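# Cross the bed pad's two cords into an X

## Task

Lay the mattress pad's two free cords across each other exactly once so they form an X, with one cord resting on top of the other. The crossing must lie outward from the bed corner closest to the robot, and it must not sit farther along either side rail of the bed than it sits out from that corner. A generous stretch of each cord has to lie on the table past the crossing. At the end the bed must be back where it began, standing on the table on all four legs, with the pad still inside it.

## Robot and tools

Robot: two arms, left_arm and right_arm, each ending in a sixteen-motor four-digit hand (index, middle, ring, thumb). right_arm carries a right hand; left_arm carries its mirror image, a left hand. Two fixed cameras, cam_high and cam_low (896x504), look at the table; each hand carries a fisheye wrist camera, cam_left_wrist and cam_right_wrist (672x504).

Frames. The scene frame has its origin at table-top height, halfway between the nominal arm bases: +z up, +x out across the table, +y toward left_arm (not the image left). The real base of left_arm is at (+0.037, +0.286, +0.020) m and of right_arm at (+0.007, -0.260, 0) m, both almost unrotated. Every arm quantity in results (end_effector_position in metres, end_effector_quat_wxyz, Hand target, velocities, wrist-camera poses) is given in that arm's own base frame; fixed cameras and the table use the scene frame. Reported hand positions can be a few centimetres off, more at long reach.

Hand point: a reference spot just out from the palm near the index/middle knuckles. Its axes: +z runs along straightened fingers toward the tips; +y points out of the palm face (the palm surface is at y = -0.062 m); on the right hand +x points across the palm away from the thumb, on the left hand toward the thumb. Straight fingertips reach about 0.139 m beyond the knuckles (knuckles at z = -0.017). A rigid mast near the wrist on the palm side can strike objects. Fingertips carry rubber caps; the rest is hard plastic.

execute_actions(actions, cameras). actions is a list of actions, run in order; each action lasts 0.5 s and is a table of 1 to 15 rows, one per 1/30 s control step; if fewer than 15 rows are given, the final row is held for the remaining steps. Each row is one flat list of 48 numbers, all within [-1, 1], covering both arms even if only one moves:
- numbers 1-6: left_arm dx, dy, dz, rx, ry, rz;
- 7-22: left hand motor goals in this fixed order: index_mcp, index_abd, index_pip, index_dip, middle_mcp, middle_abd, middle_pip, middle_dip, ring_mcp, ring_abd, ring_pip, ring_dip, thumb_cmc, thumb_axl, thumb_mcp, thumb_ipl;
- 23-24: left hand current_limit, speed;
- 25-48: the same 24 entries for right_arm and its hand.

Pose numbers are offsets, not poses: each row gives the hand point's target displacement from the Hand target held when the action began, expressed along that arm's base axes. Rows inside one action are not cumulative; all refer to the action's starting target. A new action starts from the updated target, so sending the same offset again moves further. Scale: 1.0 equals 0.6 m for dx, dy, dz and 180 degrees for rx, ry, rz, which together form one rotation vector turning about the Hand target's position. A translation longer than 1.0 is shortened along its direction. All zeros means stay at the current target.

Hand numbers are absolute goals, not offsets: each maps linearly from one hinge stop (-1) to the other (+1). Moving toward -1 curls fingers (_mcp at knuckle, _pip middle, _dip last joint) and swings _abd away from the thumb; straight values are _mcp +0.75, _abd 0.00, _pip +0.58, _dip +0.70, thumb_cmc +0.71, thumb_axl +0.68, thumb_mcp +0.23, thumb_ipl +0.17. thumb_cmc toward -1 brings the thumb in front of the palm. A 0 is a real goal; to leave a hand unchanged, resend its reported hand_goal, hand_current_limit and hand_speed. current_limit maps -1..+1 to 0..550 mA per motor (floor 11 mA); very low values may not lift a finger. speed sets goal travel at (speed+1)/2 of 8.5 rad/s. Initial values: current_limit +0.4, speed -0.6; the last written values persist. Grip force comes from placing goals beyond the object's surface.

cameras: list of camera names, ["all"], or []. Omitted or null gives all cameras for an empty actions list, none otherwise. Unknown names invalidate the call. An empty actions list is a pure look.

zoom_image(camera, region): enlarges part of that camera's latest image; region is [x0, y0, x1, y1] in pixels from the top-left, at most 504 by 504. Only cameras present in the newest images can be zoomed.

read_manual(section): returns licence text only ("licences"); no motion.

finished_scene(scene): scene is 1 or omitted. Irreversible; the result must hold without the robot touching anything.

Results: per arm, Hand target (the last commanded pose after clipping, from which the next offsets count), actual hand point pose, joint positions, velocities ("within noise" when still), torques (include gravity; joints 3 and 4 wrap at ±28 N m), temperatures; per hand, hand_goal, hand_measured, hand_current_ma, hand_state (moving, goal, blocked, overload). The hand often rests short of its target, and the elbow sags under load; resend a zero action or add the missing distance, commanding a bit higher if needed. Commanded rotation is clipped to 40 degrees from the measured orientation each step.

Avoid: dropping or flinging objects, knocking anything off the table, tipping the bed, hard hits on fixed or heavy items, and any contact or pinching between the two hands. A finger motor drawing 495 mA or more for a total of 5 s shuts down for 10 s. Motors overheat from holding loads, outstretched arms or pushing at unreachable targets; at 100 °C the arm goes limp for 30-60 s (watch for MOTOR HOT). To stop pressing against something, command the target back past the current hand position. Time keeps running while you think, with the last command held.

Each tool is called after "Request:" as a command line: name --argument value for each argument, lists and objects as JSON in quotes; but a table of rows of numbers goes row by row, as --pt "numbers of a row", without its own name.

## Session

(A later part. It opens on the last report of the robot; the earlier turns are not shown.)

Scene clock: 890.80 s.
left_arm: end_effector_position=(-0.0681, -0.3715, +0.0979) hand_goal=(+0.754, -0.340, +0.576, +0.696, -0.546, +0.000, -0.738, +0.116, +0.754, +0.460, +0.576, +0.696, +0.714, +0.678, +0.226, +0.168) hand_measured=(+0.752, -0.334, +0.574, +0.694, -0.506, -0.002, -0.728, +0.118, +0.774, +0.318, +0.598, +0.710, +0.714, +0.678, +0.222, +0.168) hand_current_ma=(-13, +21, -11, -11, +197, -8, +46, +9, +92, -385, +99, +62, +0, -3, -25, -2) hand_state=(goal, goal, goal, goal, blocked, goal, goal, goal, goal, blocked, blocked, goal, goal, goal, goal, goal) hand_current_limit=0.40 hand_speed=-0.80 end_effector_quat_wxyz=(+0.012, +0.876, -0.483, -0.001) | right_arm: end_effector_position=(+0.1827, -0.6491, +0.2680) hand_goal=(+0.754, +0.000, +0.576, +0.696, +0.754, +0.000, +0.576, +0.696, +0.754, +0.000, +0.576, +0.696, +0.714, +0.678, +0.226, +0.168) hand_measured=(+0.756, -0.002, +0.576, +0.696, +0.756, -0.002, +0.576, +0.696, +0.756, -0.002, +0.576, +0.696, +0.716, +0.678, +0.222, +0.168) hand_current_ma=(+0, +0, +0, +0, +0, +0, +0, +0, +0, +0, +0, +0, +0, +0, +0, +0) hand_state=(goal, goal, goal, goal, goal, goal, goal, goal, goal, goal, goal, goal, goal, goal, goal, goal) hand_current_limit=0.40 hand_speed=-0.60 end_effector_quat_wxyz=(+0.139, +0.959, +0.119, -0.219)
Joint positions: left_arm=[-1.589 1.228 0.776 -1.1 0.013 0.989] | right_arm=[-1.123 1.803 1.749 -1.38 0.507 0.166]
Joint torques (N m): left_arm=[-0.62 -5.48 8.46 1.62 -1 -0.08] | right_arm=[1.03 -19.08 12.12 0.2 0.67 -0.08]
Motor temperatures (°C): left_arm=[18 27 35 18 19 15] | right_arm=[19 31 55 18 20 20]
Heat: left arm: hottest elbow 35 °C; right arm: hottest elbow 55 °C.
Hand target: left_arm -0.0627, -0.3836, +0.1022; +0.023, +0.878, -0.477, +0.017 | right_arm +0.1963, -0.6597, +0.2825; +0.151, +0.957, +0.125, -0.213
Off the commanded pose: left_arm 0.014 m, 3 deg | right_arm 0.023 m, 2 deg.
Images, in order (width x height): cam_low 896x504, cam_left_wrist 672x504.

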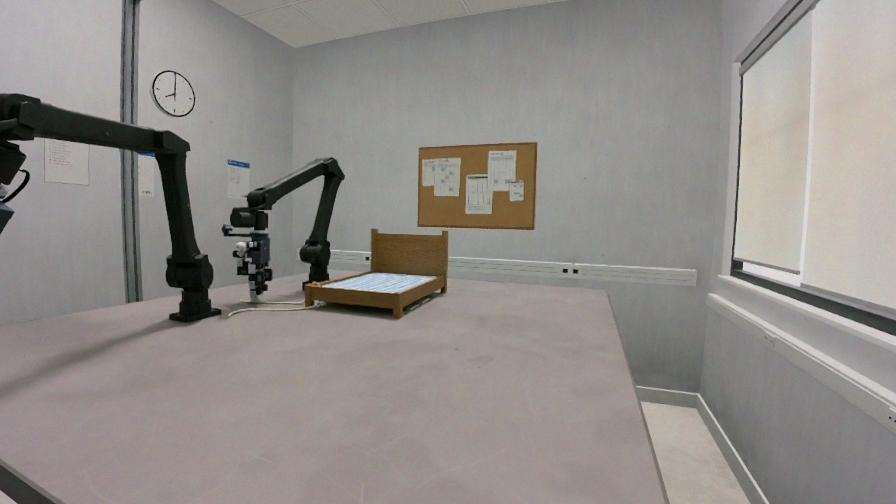

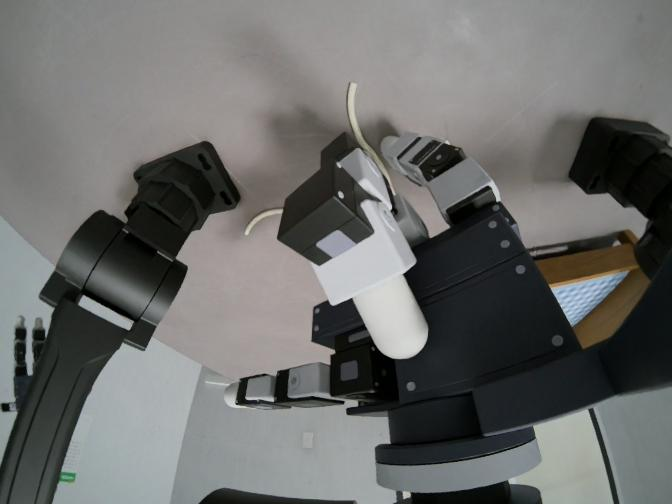

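Request:
execute_actions --actions '[[[0,0,0,0,0,0,0.754,-0.42,0.576,0.696,-0.547,0,-0.738,0.116,0.754,0.46,0.576,0.696,0.714,0.678,0.226,0.168,0.4,-0.8,0,0,0,0,0,0,0.754,0,0.576,0.696,0.754,0,0.576,0.696,0.754,0,0.576,0.696,0.714,0.678,0.226,0.168,0.4,-0.6]]]' --cameras '["cam_left_wrist","cam_low"]'

Request:
zoom_image --camera "cam_left_wrist" --region '[300, 50, 426, 170]'

Scene clock: 897.07 s.
left_arm: end_effector_position=(-0.0681, -0.3715, +0.0979) hand_goal=(+0.754, -0.420, +0.576, +0.696, -0.546, +0.000, -0.738, +0.116, +0.754, +0.460, +0.576, +0.696, +0.714, +0.678, +0.226, +0.168) hand_measured=(+0.752, -0.414, +0.574, +0.694, -0.506, -0.002, -0.728, +0.118, +0.774, +0.318, +0.598, +0.710, +0.714, +0.678, +0.222, +0.168) hand_current_ma=(-13, +24, -11, -11, +197, -8, +46, +9, +92, -385, +99, +62, +0, -3, -25, -2) hand_state=(goal, goal, goal, goal, blocked, goal, goal, goal, goal, blocked, blocked, goal, goal, goal, goal, goal) hand_current_limit=0.40 hand_speed=-0.80 end_effector_quat_wxyz=(+0.012, +0.876, -0.483, -0.001) | right_arm: end_effector_position=(+0.1827, -0.6491, +0.2680) hand_goal=(+0.754, +0.000, +0.576, +0.696, +0.754, +0.000, +0.576, +0.696, +0.754, +0.000, +0.576, +0.696, +0.714, +0.678, +0.226, +0.168) hand_measured=(+0.756, -0.002, +0.576, +0.696, +0.756, -0.002, +0.576, +0.696, +0.756, -0.002, +0.576, +0.696, +0.716, +0.678, +0.222, +0.168) hand_current_ma=(+0, +0, +0, +0, +0, +0, +0, +0, +0, +0, +0, +0, +0, +0, +0, +0) hand_state=(goal, goal, goal, goal, goal, goal, goal, goal, goal, goal, goal, goal, goal, goal, goal, goal) hand_current_limit=0.40 hand_speed=-0.60 end_effector_quat_wxyz=(+0.139, +0.959, +0.119, -0.219)
Joint positions: left_arm=[-1.589 1.228 0.776 -1.1 0.013 0.989] | right_arm=[-1.123 1.803 1.749 -1.38 0.507 0.166]
Joint torques (N m): left_arm=[-0.62 -5.48 8.46 1.62 -0.99 -0.08] | right_arm=[0.85 -19.37 12.16 0.18 0.66 -0.07]
Motor temperatures (°C): left_arm=[18 27 35 18 20 15] | right_arm=[19 31 55 18 20 20]
Heat: left arm: hottest elbow 35 °C; right arm: hottest elbow 55 °C.
Hand target: left_arm -0.0627, -0.3836, +0.1022; +0.023, +0.878, -0.477, +0.017 | right_arm +0.1963, -0.6597, +0.2825; +0.151, +0.957, +0.125, -0.213
Off the commanded pose: left_arm 0.014 m, 3 deg | right_arm 0.023 m, 2 deg.
Images, in order (width x height): cam_low 896x504, cam_left_wrist 672x504.

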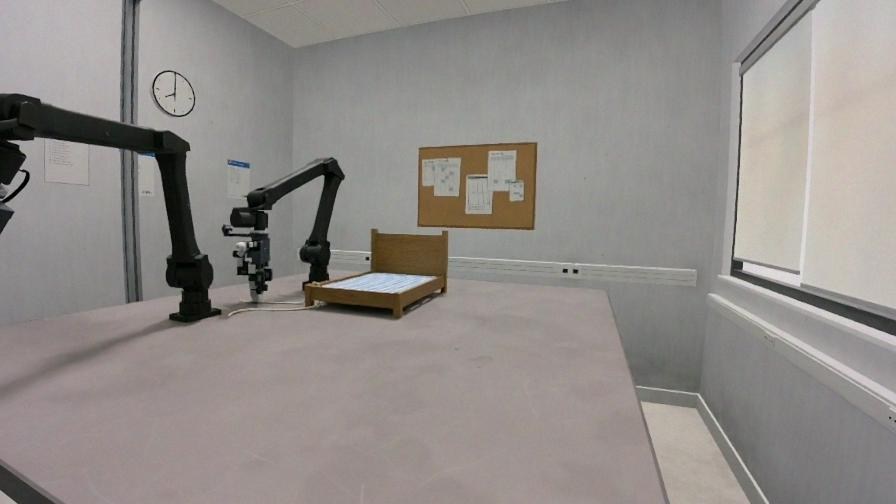

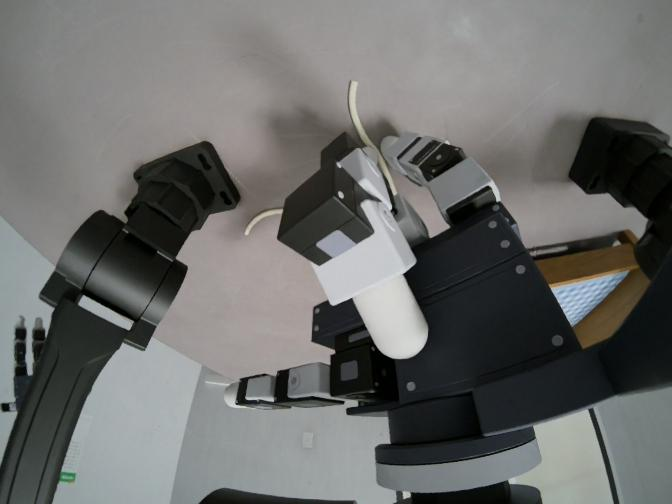

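Scaled by 4.000 from the camera's 672x504 image, which has a finer 960x720 frame.

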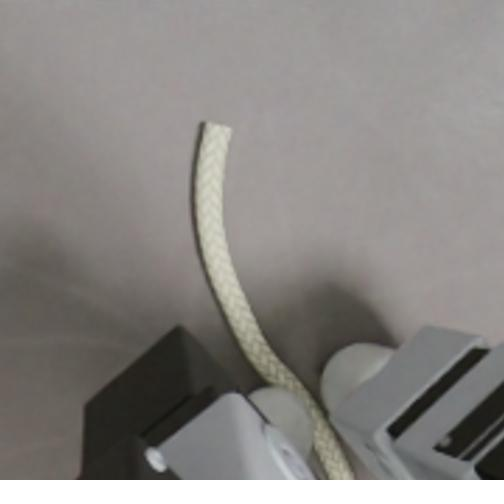

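Request:
execute_actions --actions '[[[-0.004,0.0213,0.067,0.0244,0.0059,0,0.754,-0.25,0.576,0.696,-0.547,0,-0.738,0.116,0.754,0.25,0.576,0.696,0.714,0.678,0.226,0.168,0.4,-0.6,0,0,0,0,0,0,0.754,0,0.576,0.696,0.754,0,0.576,0.696,0.754,0,0.576,0.696,0.714,0.678,0.226,0.168,0.4,-0.6]],[[0,0,0,0,0,0,0.754,-0.35,0.576,0.696,-0.547,0,-0.738,0.116,0.754,0.35,0.576,0.696,0.714,0.678,0.226,0.168,0.4,-0.6,0,0,0,0,0,0,0.754,0,0.576,0.696,0.754,0,0.576,0.696,0.754,0,0.576,0.696,0.714,0.678,0.226,0.168,0.4,-0.6]],[[0,0,-0.107,0,0,0,0.754,-0.35,0.576,0.696,-0.547,0,-0.738,0.116,0.754,0.35,0.576,0.696,0.714,0.678,0.226,0.168,0.4,-0.6,0,0,0,0,0,0,0.754,0,0.576,0.696,0.754,0,0.576,0.696,0.754,0,0.576,0.696,0.714,0.678,0.226,0.168,0.4,-0.6]]]' --cameras '["cam_left_wrist","cam_low"]'

Request:
zoom_image --camera "cam_left_wrist" --region '[300, 50, 426, 170]'

Request:
zoom_image --camera "cam_low" --region '[220, 260, 300, 320]'

Scene clock: 946.90 s.
left_arm: end_effector_position=(-0.0675, -0.3717, +0.0948) hand_goal=(+0.754, -0.350, +0.576, +0.696, -0.546, +0.000, -0.738, +0.116, +0.754, +0.350, +0.576, +0.696, +0.714, +0.678, +0.226, +0.168) hand_measured=(+0.760, -0.348, +0.580, +0.696, -0.506, -0.002, -0.728, +0.118, +0.764, +0.346, +0.586, +0.700, +0.714, +0.678, +0.220, +0.168) hand_current_ma=(+25, +9, +13, +3, +197, -8, +46, +9, +51, -13, +40, +17, +0, -3, -29, -2) hand_state=(goal, goal, goal, goal, blocked, goal, goal, goal, goal, goal, goal, goal, goal, goal, goal, goal) hand_current_limit=0.40 hand_speed=-0.60 end_effector_quat_wxyz=(+0.002, +0.876, -0.482, -0.005) | right_arm: end_effector_position=(+0.1827, -0.6491, +0.2680) hand_goal=(+0.754, +0.000, +0.576, +0.696, +0.754, +0.000, +0.576, +0.696, +0.754, +0.000, +0.576, +0.696, +0.714, +0.678, +0.226, +0.168) hand_measured=(+0.756, -0.002, +0.576, +0.696, +0.756, -0.002, +0.576, +0.696, +0.756, -0.002, +0.576, +0.696, +0.716, +0.678, +0.222, +0.168) hand_current_ma=(+0, +0, +0, +0, +0, +0, +0, +0, +0, +0, +0, +0, +0, +0, +0, +0) hand_state=(goal, goal, goal, goal, goal, goal, goal, goal, goal, goal, goal, goal, goal, goal, goal, goal) hand_current_limit=0.40 hand_speed=-0.60 end_effector_quat_wxyz=(+0.139, +0.959, +0.119, -0.219)
Joint positions: left_arm=[-1.589 1.245 0.786 -1.113 0.011 0.988] | right_arm=[-1.123 1.803 1.749 -1.38 0.507 0.166]
Joint torques (N m): left_arm=[-0.5 -3.78 5.96 1.62 0 -0.04] | right_arm=[0.67 -18.96 12.19 0.17 0.65 -0.05]
Motor temperatures (°C): left_arm=[18 27 34 18 20 15] | right_arm=[19 31 56 18 20 20]
Heat: left arm: hottest elbow 34 °C; right arm: hottest elbow 56 °C.
Hand target: left_arm -0.0651, -0.3709, +0.0782; -0.006, +0.879, -0.477, -0.009 | right_arm +0.1963, -0.6597, +0.2825; +0.151, +0.957, +0.125, -0.213
Off the commanded pose: left_arm 0.017 m, 1 deg | right_arm 0.023 m, 2 deg.
Images, in order (width x height): cam_low 896x504, cam_left_wrist 672x504.

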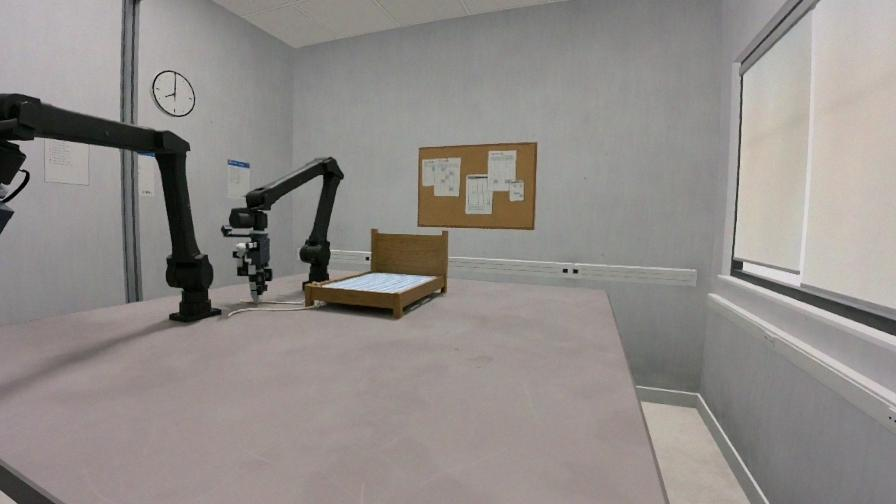

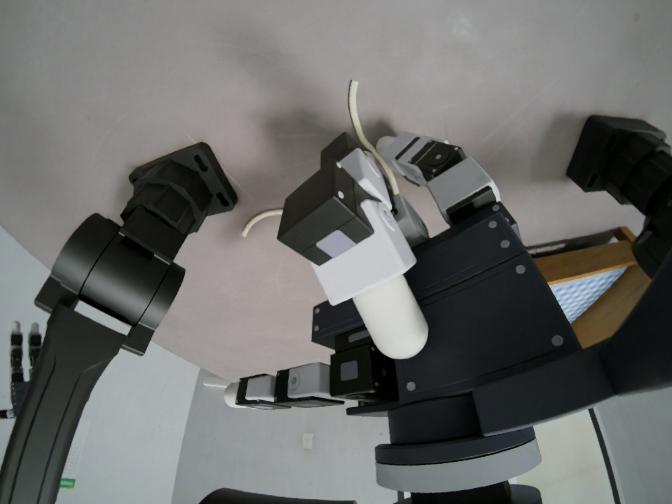

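Scaled by 4.000 from the camera's 672x504 image, which has a finer 960x720 frame.

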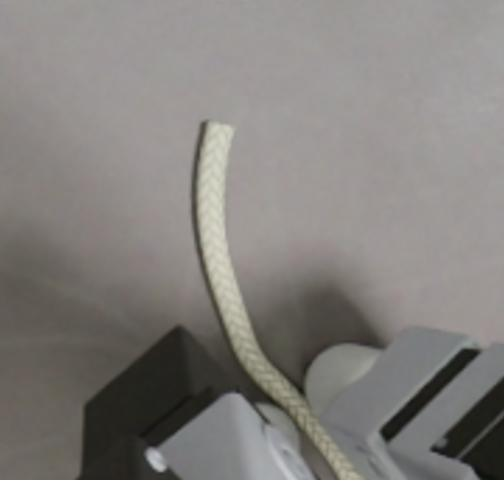

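Scaled by 6.300 from the camera's 896x504 image, which has a finer 1280x720 frame.

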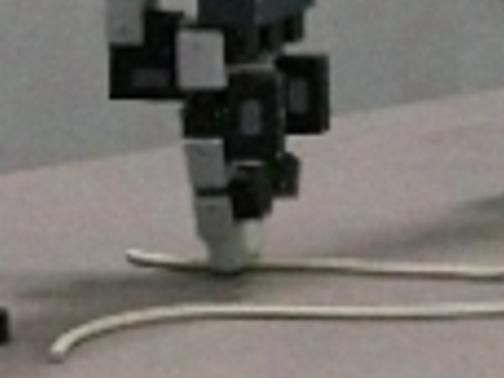

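Request:
execute_actions --actions '[[[0,0,0,0,0,0,0.754,-0.45,0.576,0.696,-0.547,0,-0.738,0.116,0.754,0.45,0.576,0.696,0.714,0.678,0.226,0.168,0.3,-0.8,0,0,0,0,0,0,0.754,0,0.576,0.696,0.754,0,0.576,0.696,0.754,0,0.576,0.696,0.714,0.678,0.226,0.168,0.4,-0.6]]]' --cameras '["cam_left_wrist","cam_low"]'

Request:
zoom_image --camera "cam_left_wrist" --region '[300, 50, 426, 170]'

Request:
zoom_image --camera "cam_low" --region '[220, 260, 300, 320]'

Scene clock: 955.70 s.
left_arm: end_effector_position=(-0.0683, -0.3712, +0.0946) hand_goal=(+0.754, -0.450, +0.576, +0.696, -0.546, +0.000, -0.738, +0.116, +0.754, +0.450, +0.576, +0.696, +0.714, +0.678, +0.226, +0.168) hand_measured=(+0.756, -0.392, +0.578, +0.696, -0.506, -0.002, -0.728, +0.118, +0.768, +0.368, +0.588, +0.702, +0.714, +0.678, +0.220, +0.168) hand_current_ma=(+7, +235, +9, +3, +197, -8, +46, +9, +63, -340, +49, +22, +0, -3, -29, -2) hand_state=(goal, blocked, goal, goal, blocked, goal, goal, goal, goal, blocked, goal, goal, goal, goal, goal, goal) hand_current_limit=0.30 hand_speed=-0.80 end_effector_quat_wxyz=(+0.003, +0.876, -0.482, -0.007) | right_arm: end_effector_position=(+0.1827, -0.6491, +0.2680) hand_goal=(+0.754, +0.000, +0.576, +0.696, +0.754, +0.000, +0.576, +0.696, +0.754, +0.000, +0.576, +0.696, +0.714, +0.678, +0.226, +0.168) hand_measured=(+0.756, -0.002, +0.576, +0.696, +0.756, -0.002, +0.576, +0.696, +0.756, -0.002, +0.576, +0.696, +0.716, +0.678, +0.222, +0.168) hand_current_ma=(+0, +0, +0, +0, +0, +0, +0, +0, +0, +0, +0, +0, +0, +0, +0, +0) hand_state=(goal, goal, goal, goal, goal, goal, goal, goal, goal, goal, goal, goal, goal, goal, goal, goal) hand_current_limit=0.40 hand_speed=-0.60 end_effector_quat_wxyz=(+0.139, +0.959, +0.119, -0.219)
Joint positions: left_arm=[-1.589 1.245 0.785 -1.113 0.016 0.988] | right_arm=[-1.123 1.803 1.749 -1.38 0.507 0.166]
Joint torques (N m): left_arm=[-0.5 -3.78 6.06 1.62 -0.22 -0.04] | right_arm=[0.67 -19.19 12.16 0.08 0.65 -0.08]
Motor temperatures (°C): left_arm=[18 27 34 18 20 15] | right_arm=[19 31 56 18 20 20]
Heat: left arm: hottest elbow 34 °C; right arm: hottest elbow 56 °C.
Hand target: left_arm -0.0651, -0.3710, +0.0783; -0.006, +0.879, -0.477, -0.009 | right_arm +0.1963, -0.6597, +0.2825; +0.151, +0.957, +0.125, -0.213
Off the commanded pose: left_arm 0.017 m, 1 deg | right_arm 0.023 m, 2 deg.
Images, in order (width x height): cam_low 896x504, cam_left_wrist 672x504.

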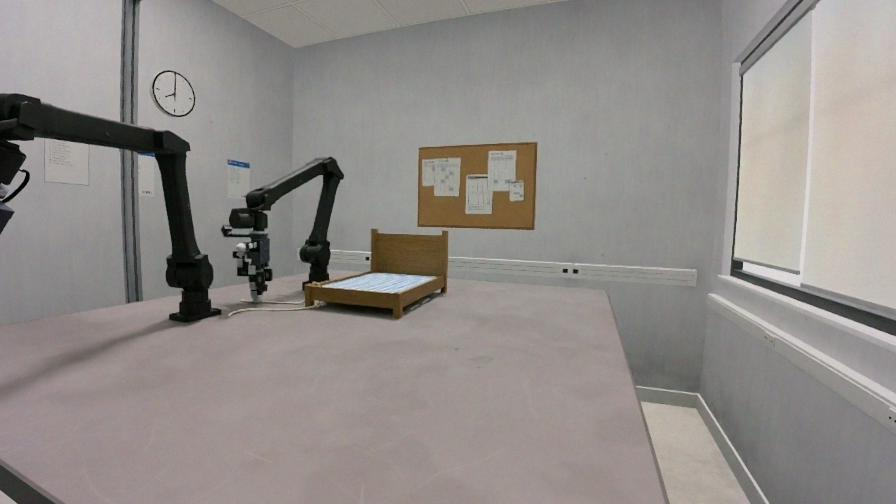

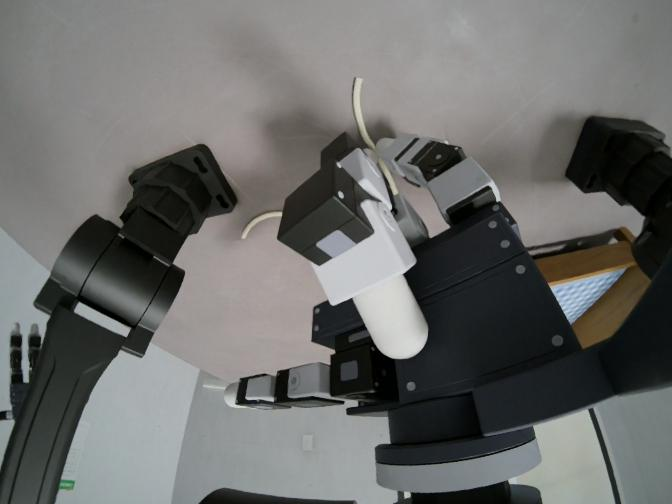

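Scaled by 4.000 from the camera's 672x504 image, which has a finer 960x720 frame.

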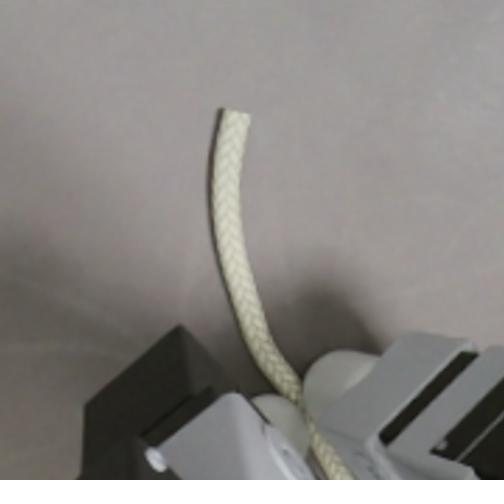

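Scaled by 6.300 from the camera's 896x504 image, which has a finer 1280x720 frame.

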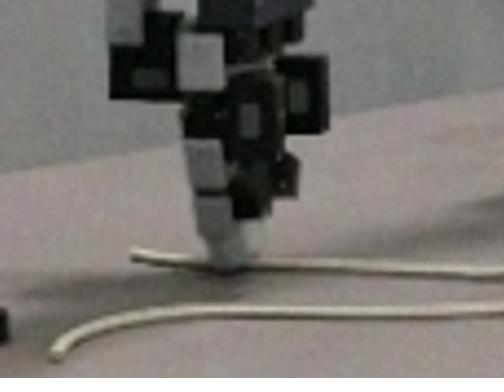

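Request:
execute_actions --actions '[[[0,-0.035,0.065,-0.036,0,0,0.754,-0.45,0.576,0.696,-0.547,0,-0.738,0.116,0.754,0.45,0.576,0.696,0.714,0.678,0.226,0.168,0.3,-0.8,0,0,0,0,0,0,0.754,0,0.576,0.696,0.754,0,0.576,0.696,0.754,0,0.576,0.696,0.714,0.678,0.226,0.168,0.4,-0.6]],[[0,0,0.06,0,0,0,0.754,-0.45,0.576,0.696,-0.547,0,-0.738,0.116,0.754,0.45,0.576,0.696,0.714,0.678,0.226,0.168,0.3,-0.8,0,0,0,0,0,0,0.754,0,0.576,0.696,0.754,0,0.576,0.696,0.754,0,0.576,0.696,0.714,0.678,0.226,0.168,0.4,-0.6]]]' --cameras '["cam_left_wrist","cam_low"]'

Request:
zoom_image --camera "cam_left_wrist" --region '[300, 50, 426, 170]'

Request:
zoom_image --camera "cam_low" --region '[220, 260, 300, 320]'

Scene clock: 973.20 s.
left_arm: end_effector_position=(-0.0679, -0.3720, +0.1277) hand_goal=(+0.754, -0.450, +0.576, +0.696, -0.546, +0.000, -0.738, +0.116, +0.754, +0.450, +0.576, +0.696, +0.714, +0.678, +0.226, +0.168) hand_measured=(+0.750, -0.392, +0.576, +0.696, -0.506, -0.002, -0.728, +0.118, +0.762, +0.368, +0.584, +0.702, +0.714, +0.678, +0.220, +0.168) hand_current_ma=(-17, +235, -3, +3, +197, -8, +46, +9, +34, -340, +37, +22, +0, -3, -29, -2) hand_state=(goal, blocked, goal, goal, blocked, goal, goal, goal, goal, blocked, goal, goal, goal, goal, goal, goal) hand_current_limit=0.30 hand_speed=-0.80 end_effector_quat_wxyz=(+0.021, +0.876, -0.482, +0.004) | right_arm: end_effector_position=(+0.1827, -0.6491, +0.2680) hand_goal=(+0.754, +0.000, +0.576, +0.696, +0.754, +0.000, +0.576, +0.696, +0.754, +0.000, +0.576, +0.696, +0.714, +0.678, +0.226, +0.168) hand_measured=(+0.756, -0.002, +0.576, +0.696, +0.756, -0.002, +0.576, +0.696, +0.756, -0.002, +0.576, +0.696, +0.716, +0.678, +0.222, +0.168) hand_current_ma=(+0, +0, +0, +0, +0, +0, +0, +0, +0, +0, +0, +0, +0, +0, +0, +0) hand_state=(goal, goal, goal, goal, goal, goal, goal, goal, goal, goal, goal, goal, goal, goal, goal, goal) hand_current_limit=0.40 hand_speed=-0.60 end_effector_quat_wxyz=(+0.139, +0.959, +0.119, -0.219)
Joint positions: left_arm=[-1.589 1.179 0.818 -1.168 0.013 0.988] | right_arm=[-1.123 1.803 1.749 -1.38 0.507 0.166]
Joint torques (N m): left_arm=[-0.5 -5.66 12.45 0.23 -0.16 -0.05] | right_arm=[0.97 -19.19 12.18 0.12 0.64 -0.07]
Motor temperatures (°C): left_arm=[18 27 34 18 19 15] | right_arm=[19 31 57 18 20 20]
Heat: left arm: hottest elbow 34 °C; right arm: hottest elbow 57 °C.
Hand target: left_arm -0.0651, -0.3919, +0.1532; +0.044, +0.878, -0.477, +0.017 | right_arm +0.1963, -0.6597, +0.2825; +0.151, +0.957, +0.125, -0.213
Off the commanded pose: left_arm 0.032 m, 3 deg | right_arm 0.023 m, 2 deg.
Images, in order (width x height): cam_low 896x504, cam_left_wrist 672x504.

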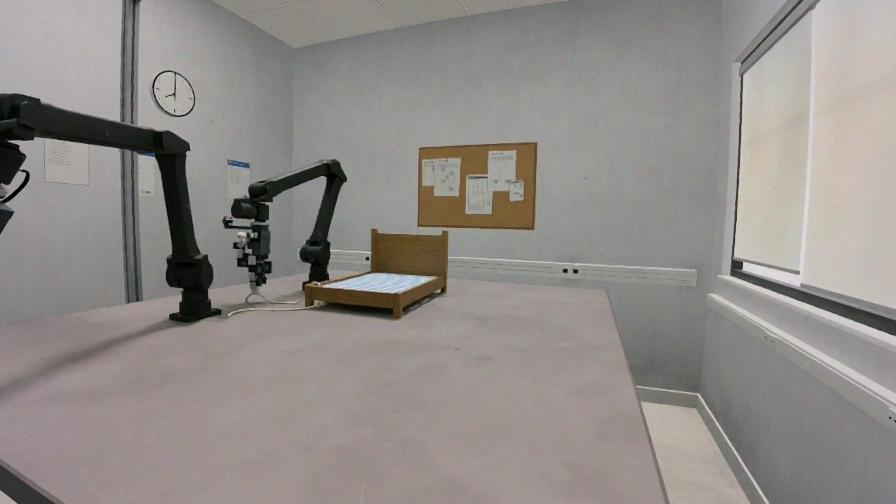

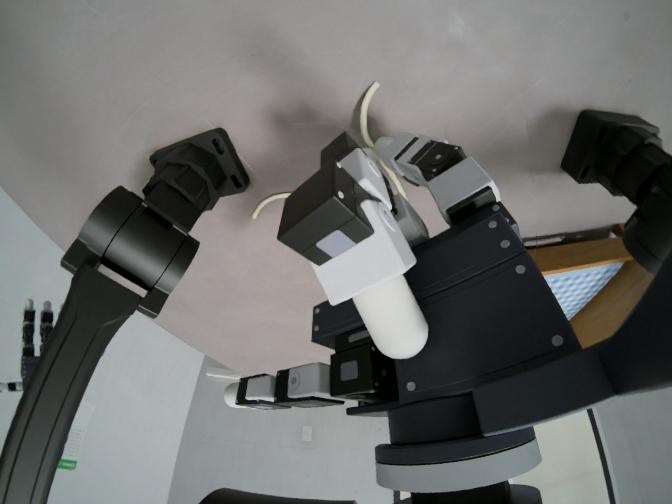

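Scaled by 4.000 from the camera's 672x504 image, which has a finer 960x720 frame.

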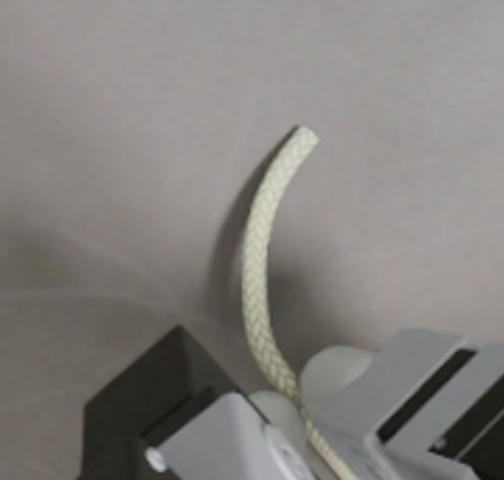

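Scaled by 6.300 from the camera's 896x504 image, which has a finer 1280x720 frame.

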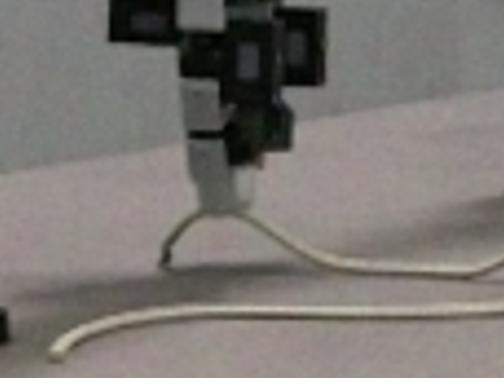

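Request:
execute_actions --actions '[[[0,0,0.06,0,0,0,0.754,-0.45,0.576,0.696,-0.547,0,-0.738,0.116,0.754,0.45,0.576,0.696,0.714,0.678,0.226,0.168,0.3,-0.8,-0.2,-0.03,0,0,0,-0.058,0.754,0,0.576,0.696,0.754,0,0.576,0.696,0.754,0,0.576,0.696,0.714,0.678,0.226,0.168,0.4,-0.6]],[[0,0,0.06,0,0,0,0.754,-0.45,0.576,0.696,-0.547,0,-0.738,0.116,0.754,0.45,0.576,0.696,0.714,0.678,0.226,0.168,0.3,-0.8,-0.207,-0.013,0,0,0,-0.058,0.754,0,0.576,0.696,0.754,0,0.576,0.696,0.754,0,0.576,0.696,0.714,0.678,0.226,0.168,0.4,-0.6]]]' --cameras '["cam_high","cam_low"]'

Request:
zoom_image --camera "cam_low" --region '[200, 220, 340, 330]'

Request:
zoom_image --camera "cam_high" --region '[200, 180, 380, 330]'

Scene clock: 1006.73 s.
left_arm: end_effector_position=(-0.0680, -0.3756, +0.1981) hand_goal=(+0.754, -0.450, +0.576, +0.696, -0.546, +0.000, -0.738, +0.116, +0.754, +0.450, +0.576, +0.696, +0.714, +0.678, +0.226, +0.168) hand_measured=(+0.750, -0.392, +0.576, +0.696, -0.506, -0.002, -0.728, +0.118, +0.762, +0.368, +0.584, +0.702, +0.714, +0.678, +0.220, +0.168) hand_current_ma=(-18, +235, -3, +3, +197, -8, +46, +9, +33, -340, +37, +22, +0, -3, -29, -2) hand_state=(goal, blocked, goal, goal, blocked, goal, goal, goal, goal, blocked, goal, goal, goal, goal, goal, goal) hand_current_limit=0.30 hand_speed=-0.80 end_effector_quat_wxyz=(+0.021, +0.876, -0.482, +0.004) | right_arm: end_effector_position=(-0.0543, -0.6714, +0.2677) hand_goal=(+0.754, +0.000, +0.576, +0.696, +0.754, +0.000, +0.576, +0.696, +0.754, +0.000, +0.576, +0.696, +0.714, +0.678, +0.226, +0.168) hand_measured=(+0.756, -0.002, +0.576, +0.696, +0.756, -0.002, +0.576, +0.696, +0.756, -0.002, +0.576, +0.696, +0.716, +0.678, +0.222, +0.168) hand_current_ma=(+0, +0, +0, +0, +0, +0, +0, +0, +0, +0, +0, +0, +0, +0, +0, +0) hand_state=(goal, goal, goal, goal, goal, goal, goal, goal, goal, goal, goal, goal, goal, goal, goal, goal) hand_current_limit=0.40 hand_speed=-0.60 end_effector_quat_wxyz=(+0.096, +0.964, -0.052, -0.240)
Joint positions: left_arm=[-1.589 1.136 0.977 -1.37 0.013 0.988] | right_arm=[-1.477 1.803 1.749 -1.384 0.508 0.166]
Joint torques (N m): left_arm=[-0.44 -5.42 13.08 0.12 -0.16 -0.05] | right_arm=[0.67 -19.37 12.08 0.09 0.65 0.02]
Motor temperatures (°C): left_arm=[18 27 42 18 19 15] | right_arm=[19 31 57 18 20 20]
Heat: left arm: hottest elbow 42 °C; right arm: hottest elbow 57 °C.
Hand target: left_arm -0.0651, -0.3919, +0.2251; +0.044, +0.878, -0.477, +0.017 | right_arm -0.0477, -0.6855, +0.2824; +0.110, +0.964, -0.050, -0.237
Off the commanded pose: left_arm 0.032 m, 3 deg | right_arm 0.021 m, 2 deg.
Images, in order (width x height): cam_high 896x504, cam_low 896x504.

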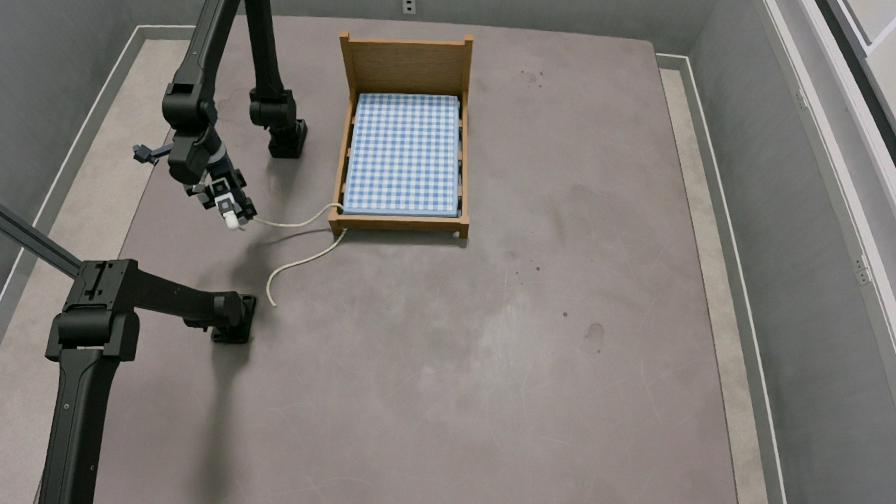

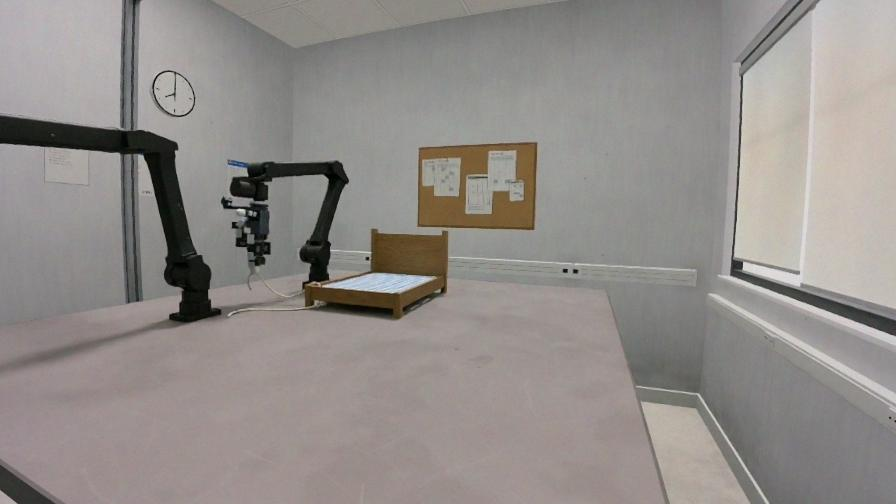

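Scaled by 3.600 from the camera's 896x504 image, which has a finer 1280x720 frame.

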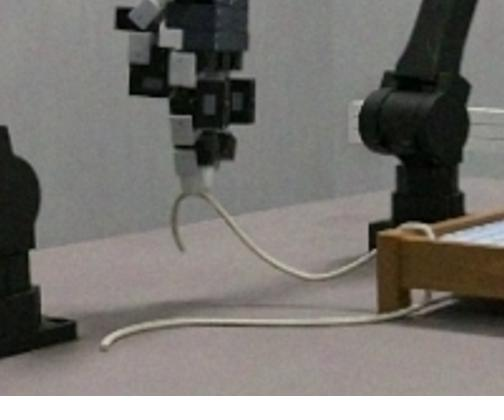

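Scaled by 2.800 from the camera's 896x504 image, which has a finer 1280x720 frame.

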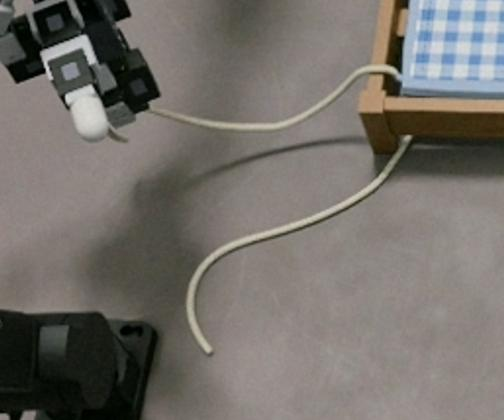

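Request:
execute_actions --actions '[[[0.09,-0.015,0,0,0,0.088,0.754,-0.45,0.576,0.696,-0.547,0,-0.738,0.116,0.754,0.45,0.576,0.696,0.714,0.678,0.226,0.168,0.3,-0.8,0,0,0,0,0,0,0.754,0,0.576,0.696,0.754,0,0.576,0.696,0.754,0,0.576,0.696,0.714,0.678,0.226,0.168,0.4,-0.6]],[[0.09,-0.015,0,0,0,0.088,0.754,-0.45,0.576,0.696,-0.547,0,-0.738,0.116,0.754,0.45,0.576,0.696,0.714,0.678,0.226,0.168,0.3,-0.8,0,0,0,0,0,0,0.754,0,0.576,0.696,0.754,0,0.576,0.696,0.754,0,0.576,0.696,0.714,0.678,0.226,0.168,0.4,-0.6]],[[0.093,-0.088,0,0,0,0.086,0.754,-0.45,0.576,0.696,-0.547,0,-0.738,0.116,0.754,0.45,0.576,0.696,0.714,0.678,0.226,0.168,0.3,-0.8,0,0,0,0,0,0,0.754,0,0.576,0.696,0.754,0,0.576,0.696,0.754,0,0.576,0.696,0.714,0.678,0.226,0.168,0.4,-0.6]],[[0.093,-0.088,0,0,0,0.086,0.754,-0.45,0.576,0.696,-0.547,0,-0.738,0.116,0.754,0.45,0.576,0.696,0.714,0.678,0.226,0.168,0.3,-0.8,0,0,0,0,0,0,0.754,0,0.576,0.696,0.754,0,0.576,0.696,0.754,0,0.576,0.696,0.714,0.678,0.226,0.168,0.4,-0.6]]]' --cameras '["cam_high","cam_low","cam_left_wrist"]'

Request:
zoom_image --camera "cam_low" --region '[200, 220, 340, 330]'

Request:
zoom_image --camera "cam_high" --region '[200, 180, 380, 330]'

Scene clock: 1028.73 s.
left_arm: end_effector_position=(+0.1485, -0.4981, +0.2037) hand_goal=(+0.754, -0.450, +0.576, +0.696, -0.546, +0.000, -0.738, +0.116, +0.754, +0.450, +0.576, +0.696, +0.714, +0.678, +0.226, +0.168) hand_measured=(+0.748, -0.392, +0.574, +0.696, -0.506, -0.002, -0.728, +0.118, +0.760, +0.368, +0.584, +0.702, +0.714, +0.678, +0.220, +0.168) hand_current_ma=(-26, +235, -5, +3, +197, -8, +46, +9, +24, -340, +34, +22, +1, -3, -29, -2) hand_state=(goal, blocked, goal, goal, blocked, goal, goal, goal, goal, blocked, goal, goal, goal, goal, goal, goal) hand_current_limit=0.30 hand_speed=-0.80 end_effector_quat_wxyz=(+0.011, +0.998, +0.044, +0.032) | right_arm: end_effector_position=(-0.0543, -0.6714, +0.2677) hand_goal=(+0.754, +0.000, +0.576, +0.696, +0.754, +0.000, +0.576, +0.696, +0.754, +0.000, +0.576, +0.696, +0.714, +0.678, +0.226, +0.168) hand_measured=(+0.756, -0.002, +0.576, +0.696, +0.756, -0.002, +0.576, +0.696, +0.756, -0.002, +0.576, +0.696, +0.716, +0.678, +0.222, +0.168) hand_current_ma=(+0, +0, +0, +0, +0, +0, +0, +0, +0, +0, +0, +0, +0, +0, +0, +0) hand_state=(goal, goal, goal, goal, goal, goal, goal, goal, goal, goal, goal, goal, goal, goal, goal, goal) hand_current_limit=0.40 hand_speed=-0.60 end_effector_quat_wxyz=(+0.096, +0.964, -0.052, -0.240)
Joint positions: left_arm=[-1.315 1.46 1.283 -1.36 -0.058 0.169] | right_arm=[-1.477 1.803 1.749 -1.384 0.508 0.166]
Joint torques (N m): left_arm=[-0.91 -9.11 13.27 0.09 -0.39 -0.04] | right_arm=[0.5 -19.25 12.15 0.12 0.67 0.01]
Motor temperatures (°C): left_arm=[18 27 42 18 19 15] | right_arm=[19 31 57 18 20 20]
Heat: left arm: hottest elbow 42 °C; right arm: hottest elbow 57 °C.
Hand target: left_arm +0.1545, -0.5155, +0.2253; +0.029, +0.998, +0.049, +0.038 | right_arm -0.0477, -0.6855, +0.2824; +0.110, +0.964, -0.050, -0.237
Off the commanded pose: left_arm 0.028 m, 2 deg | right_arm 0.021 m, 2 deg.
Images, in order (width x height): cam_high 896x504, cam_low 896x504, cam_left_wrist 672x504.

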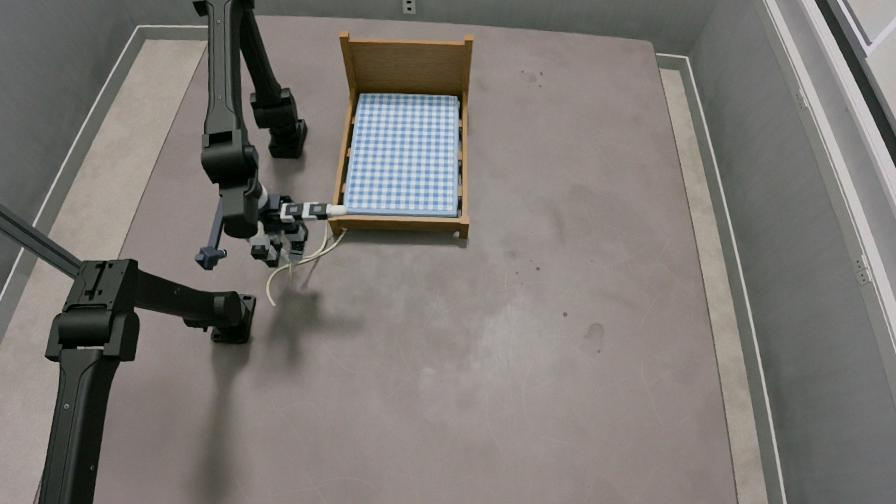

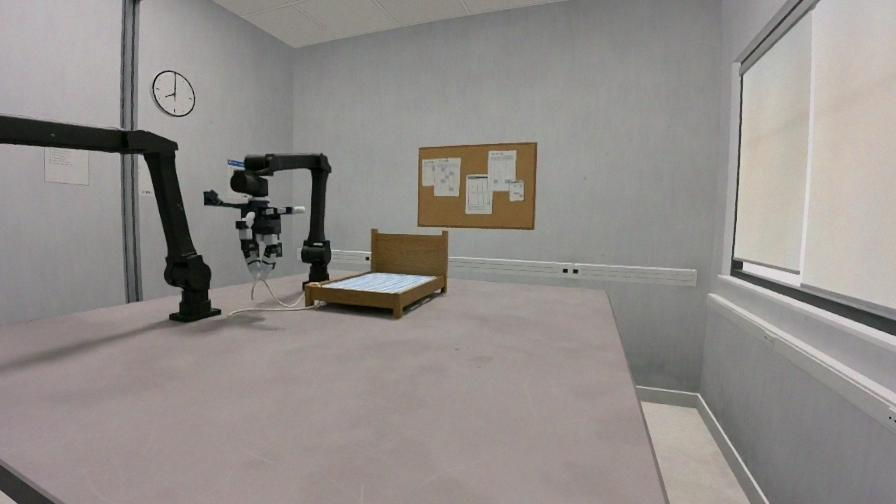

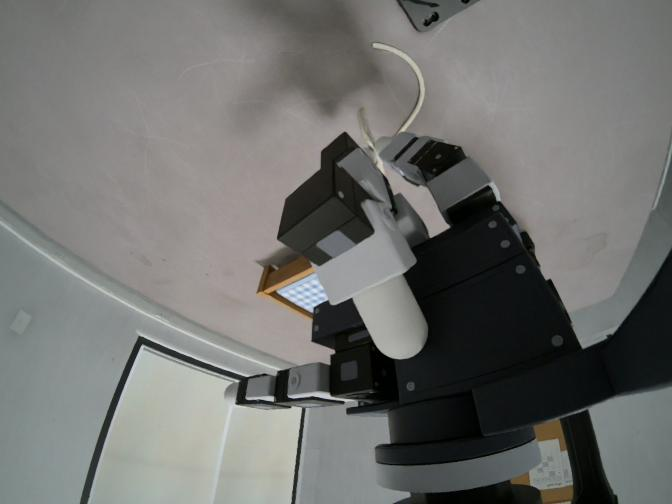

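Scaled by 3.600 from the camera's 896x504 image, which has a finer 1280x720 frame.

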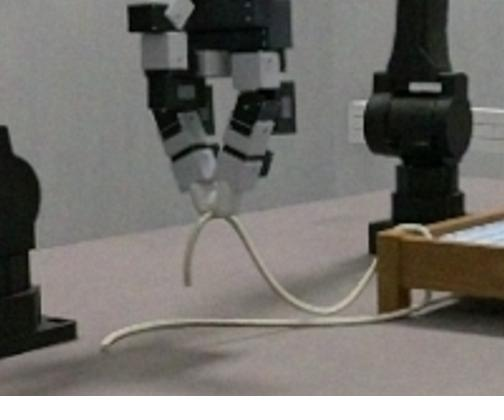

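Scaled by 2.800 from the camera's 896x504 image, which has a finer 1280x720 frame.

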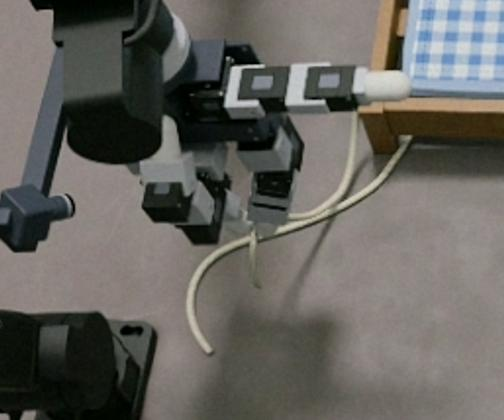

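Request:
execute_actions --actions '[[[0.004,-0.01,-0.11,0.008,0.016,0,0.754,-0.45,0.576,0.696,-0.547,0,-0.738,0.116,0.754,0.45,0.576,0.696,0.714,0.678,0.226,0.168,0.3,-0.8,0,0,0,0,0,0,0.754,0,0.576,0.696,0.754,0,0.576,0.696,0.754,0,0.576,0.696,0.714,0.678,0.226,0.168,0.4,-0.6]],[[0,-0.005,-0.08,0.008,0.016,0,0.754,-0.45,0.576,0.696,-0.547,0,-0.738,0.116,0.754,0.45,0.576,0.696,0.714,0.678,0.226,0.168,0.3,-0.8,0,0,0,0,0,0,0.754,0,0.576,0.696,0.754,0,0.576,0.696,0.754,0,0.576,0.696,0.714,0.678,0.226,0.168,0.4,-0.6]]]' --cameras '["cam_high","cam_low"]'

Request:
zoom_image --camera "cam_low" --region '[200, 220, 340, 330]'

Request:
zoom_image --camera "cam_high" --region '[200, 180, 380, 330]'

Scene clock: 1043.37 s.
left_arm: end_effector_position=(+0.1546, -0.5252, +0.1174) hand_goal=(+0.754, -0.450, +0.576, +0.696, -0.546, +0.000, -0.738, +0.116, +0.754, +0.450, +0.576, +0.696, +0.714, +0.678, +0.226, +0.168) hand_measured=(+0.748, -0.392, +0.574, +0.696, -0.506, -0.002, -0.728, +0.118, +0.760, +0.368, +0.584, +0.702, +0.714, +0.678, +0.220, +0.168) hand_current_ma=(-26, +235, -5, +3, +197, -8, +46, +9, +24, -340, +34, +22, +1, -3, -29, -2) hand_state=(goal, blocked, goal, goal, blocked, goal, goal, goal, goal, blocked, goal, goal, goal, goal, goal, goal) hand_current_limit=0.30 hand_speed=-0.80 end_effector_quat_wxyz=(+0.002, +0.999, +0.050, -0.009) | right_arm: end_effector_position=(-0.0543, -0.6714, +0.2677) hand_goal=(+0.754, +0.000, +0.576, +0.696, +0.754, +0.000, +0.576, +0.696, +0.754, +0.000, +0.576, +0.696, +0.714, +0.678, +0.226, +0.168) hand_measured=(+0.756, -0.002, +0.576, +0.696, +0.756, -0.002, +0.576, +0.696, +0.756, -0.002, +0.576, +0.696, +0.716, +0.678, +0.222, +0.168) hand_current_ma=(+0, +0, +0, +0, +0, +0, +0, +0, +0, +0, +0, +0, +0, +0, +0, +0) hand_state=(goal, goal, goal, goal, goal, goal, goal, goal, goal, goal, goal, goal, goal, goal, goal, goal) hand_current_limit=0.40 hand_speed=-0.60 end_effector_quat_wxyz=(+0.096, +0.964, -0.052, -0.240)
Joint positions: left_arm=[-1.29 1.611 1.232 -1.192 0.019 0.181] | right_arm=[-1.477 1.803 1.749 -1.384 0.508 0.166]
Joint torques (N m): left_arm=[-0.44 -11.11 7.34 0.79 0 0.1] | right_arm=[0.79 -19.25 12.15 0.12 0.67 0]
Motor temperatures (°C): left_arm=[18 28 45 18 19 15] | right_arm=[19 31 58 18 20 20]
Heat: left arm: hottest elbow 45 °C; right arm: hottest elbow 58 °C.
Hand target: left_arm +0.1568, -0.5246, +0.1114; +0.001, +0.999, +0.049, -0.011 | right_arm -0.0477, -0.6855, +0.2824; +0.110, +0.964, -0.050, -0.237
Off the commanded pose: left_arm 0.006 m, 0 deg | right_arm 0.021 m, 2 deg.
Images, in order (width x height): cam_high 896x504, cam_low 896x504.

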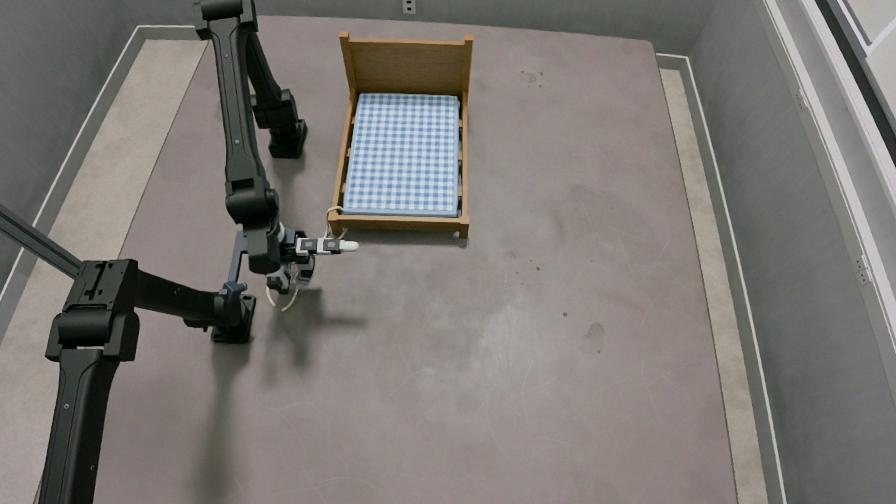

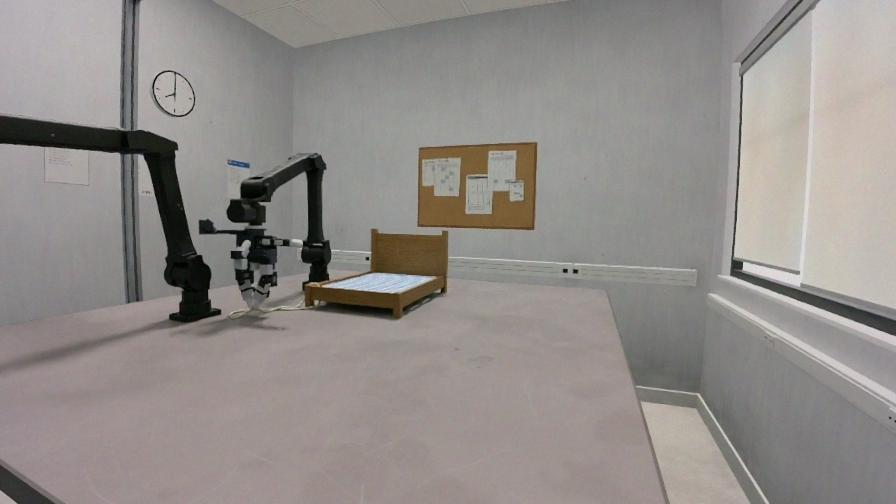

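Scaled by 3.600 from the camera's 896x504 image, which has a finer 1280x720 frame.

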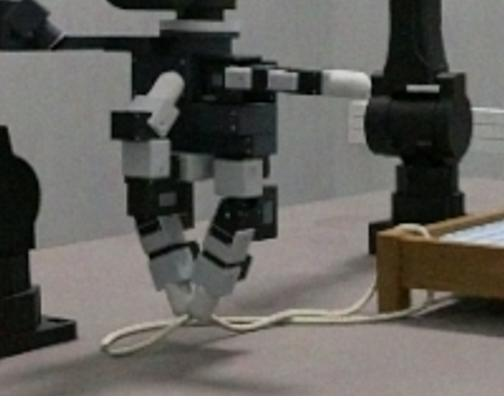

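Scaled by 2.800 from the camera's 896x504 image, which has a finer 1280x720 frame.

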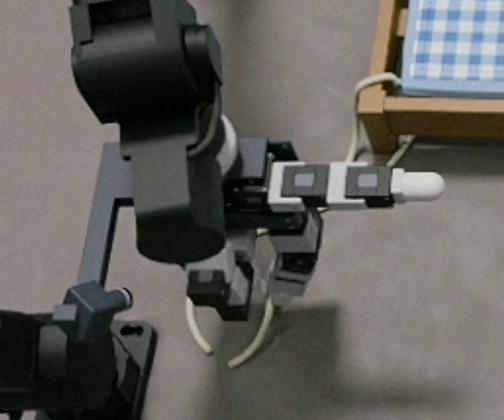

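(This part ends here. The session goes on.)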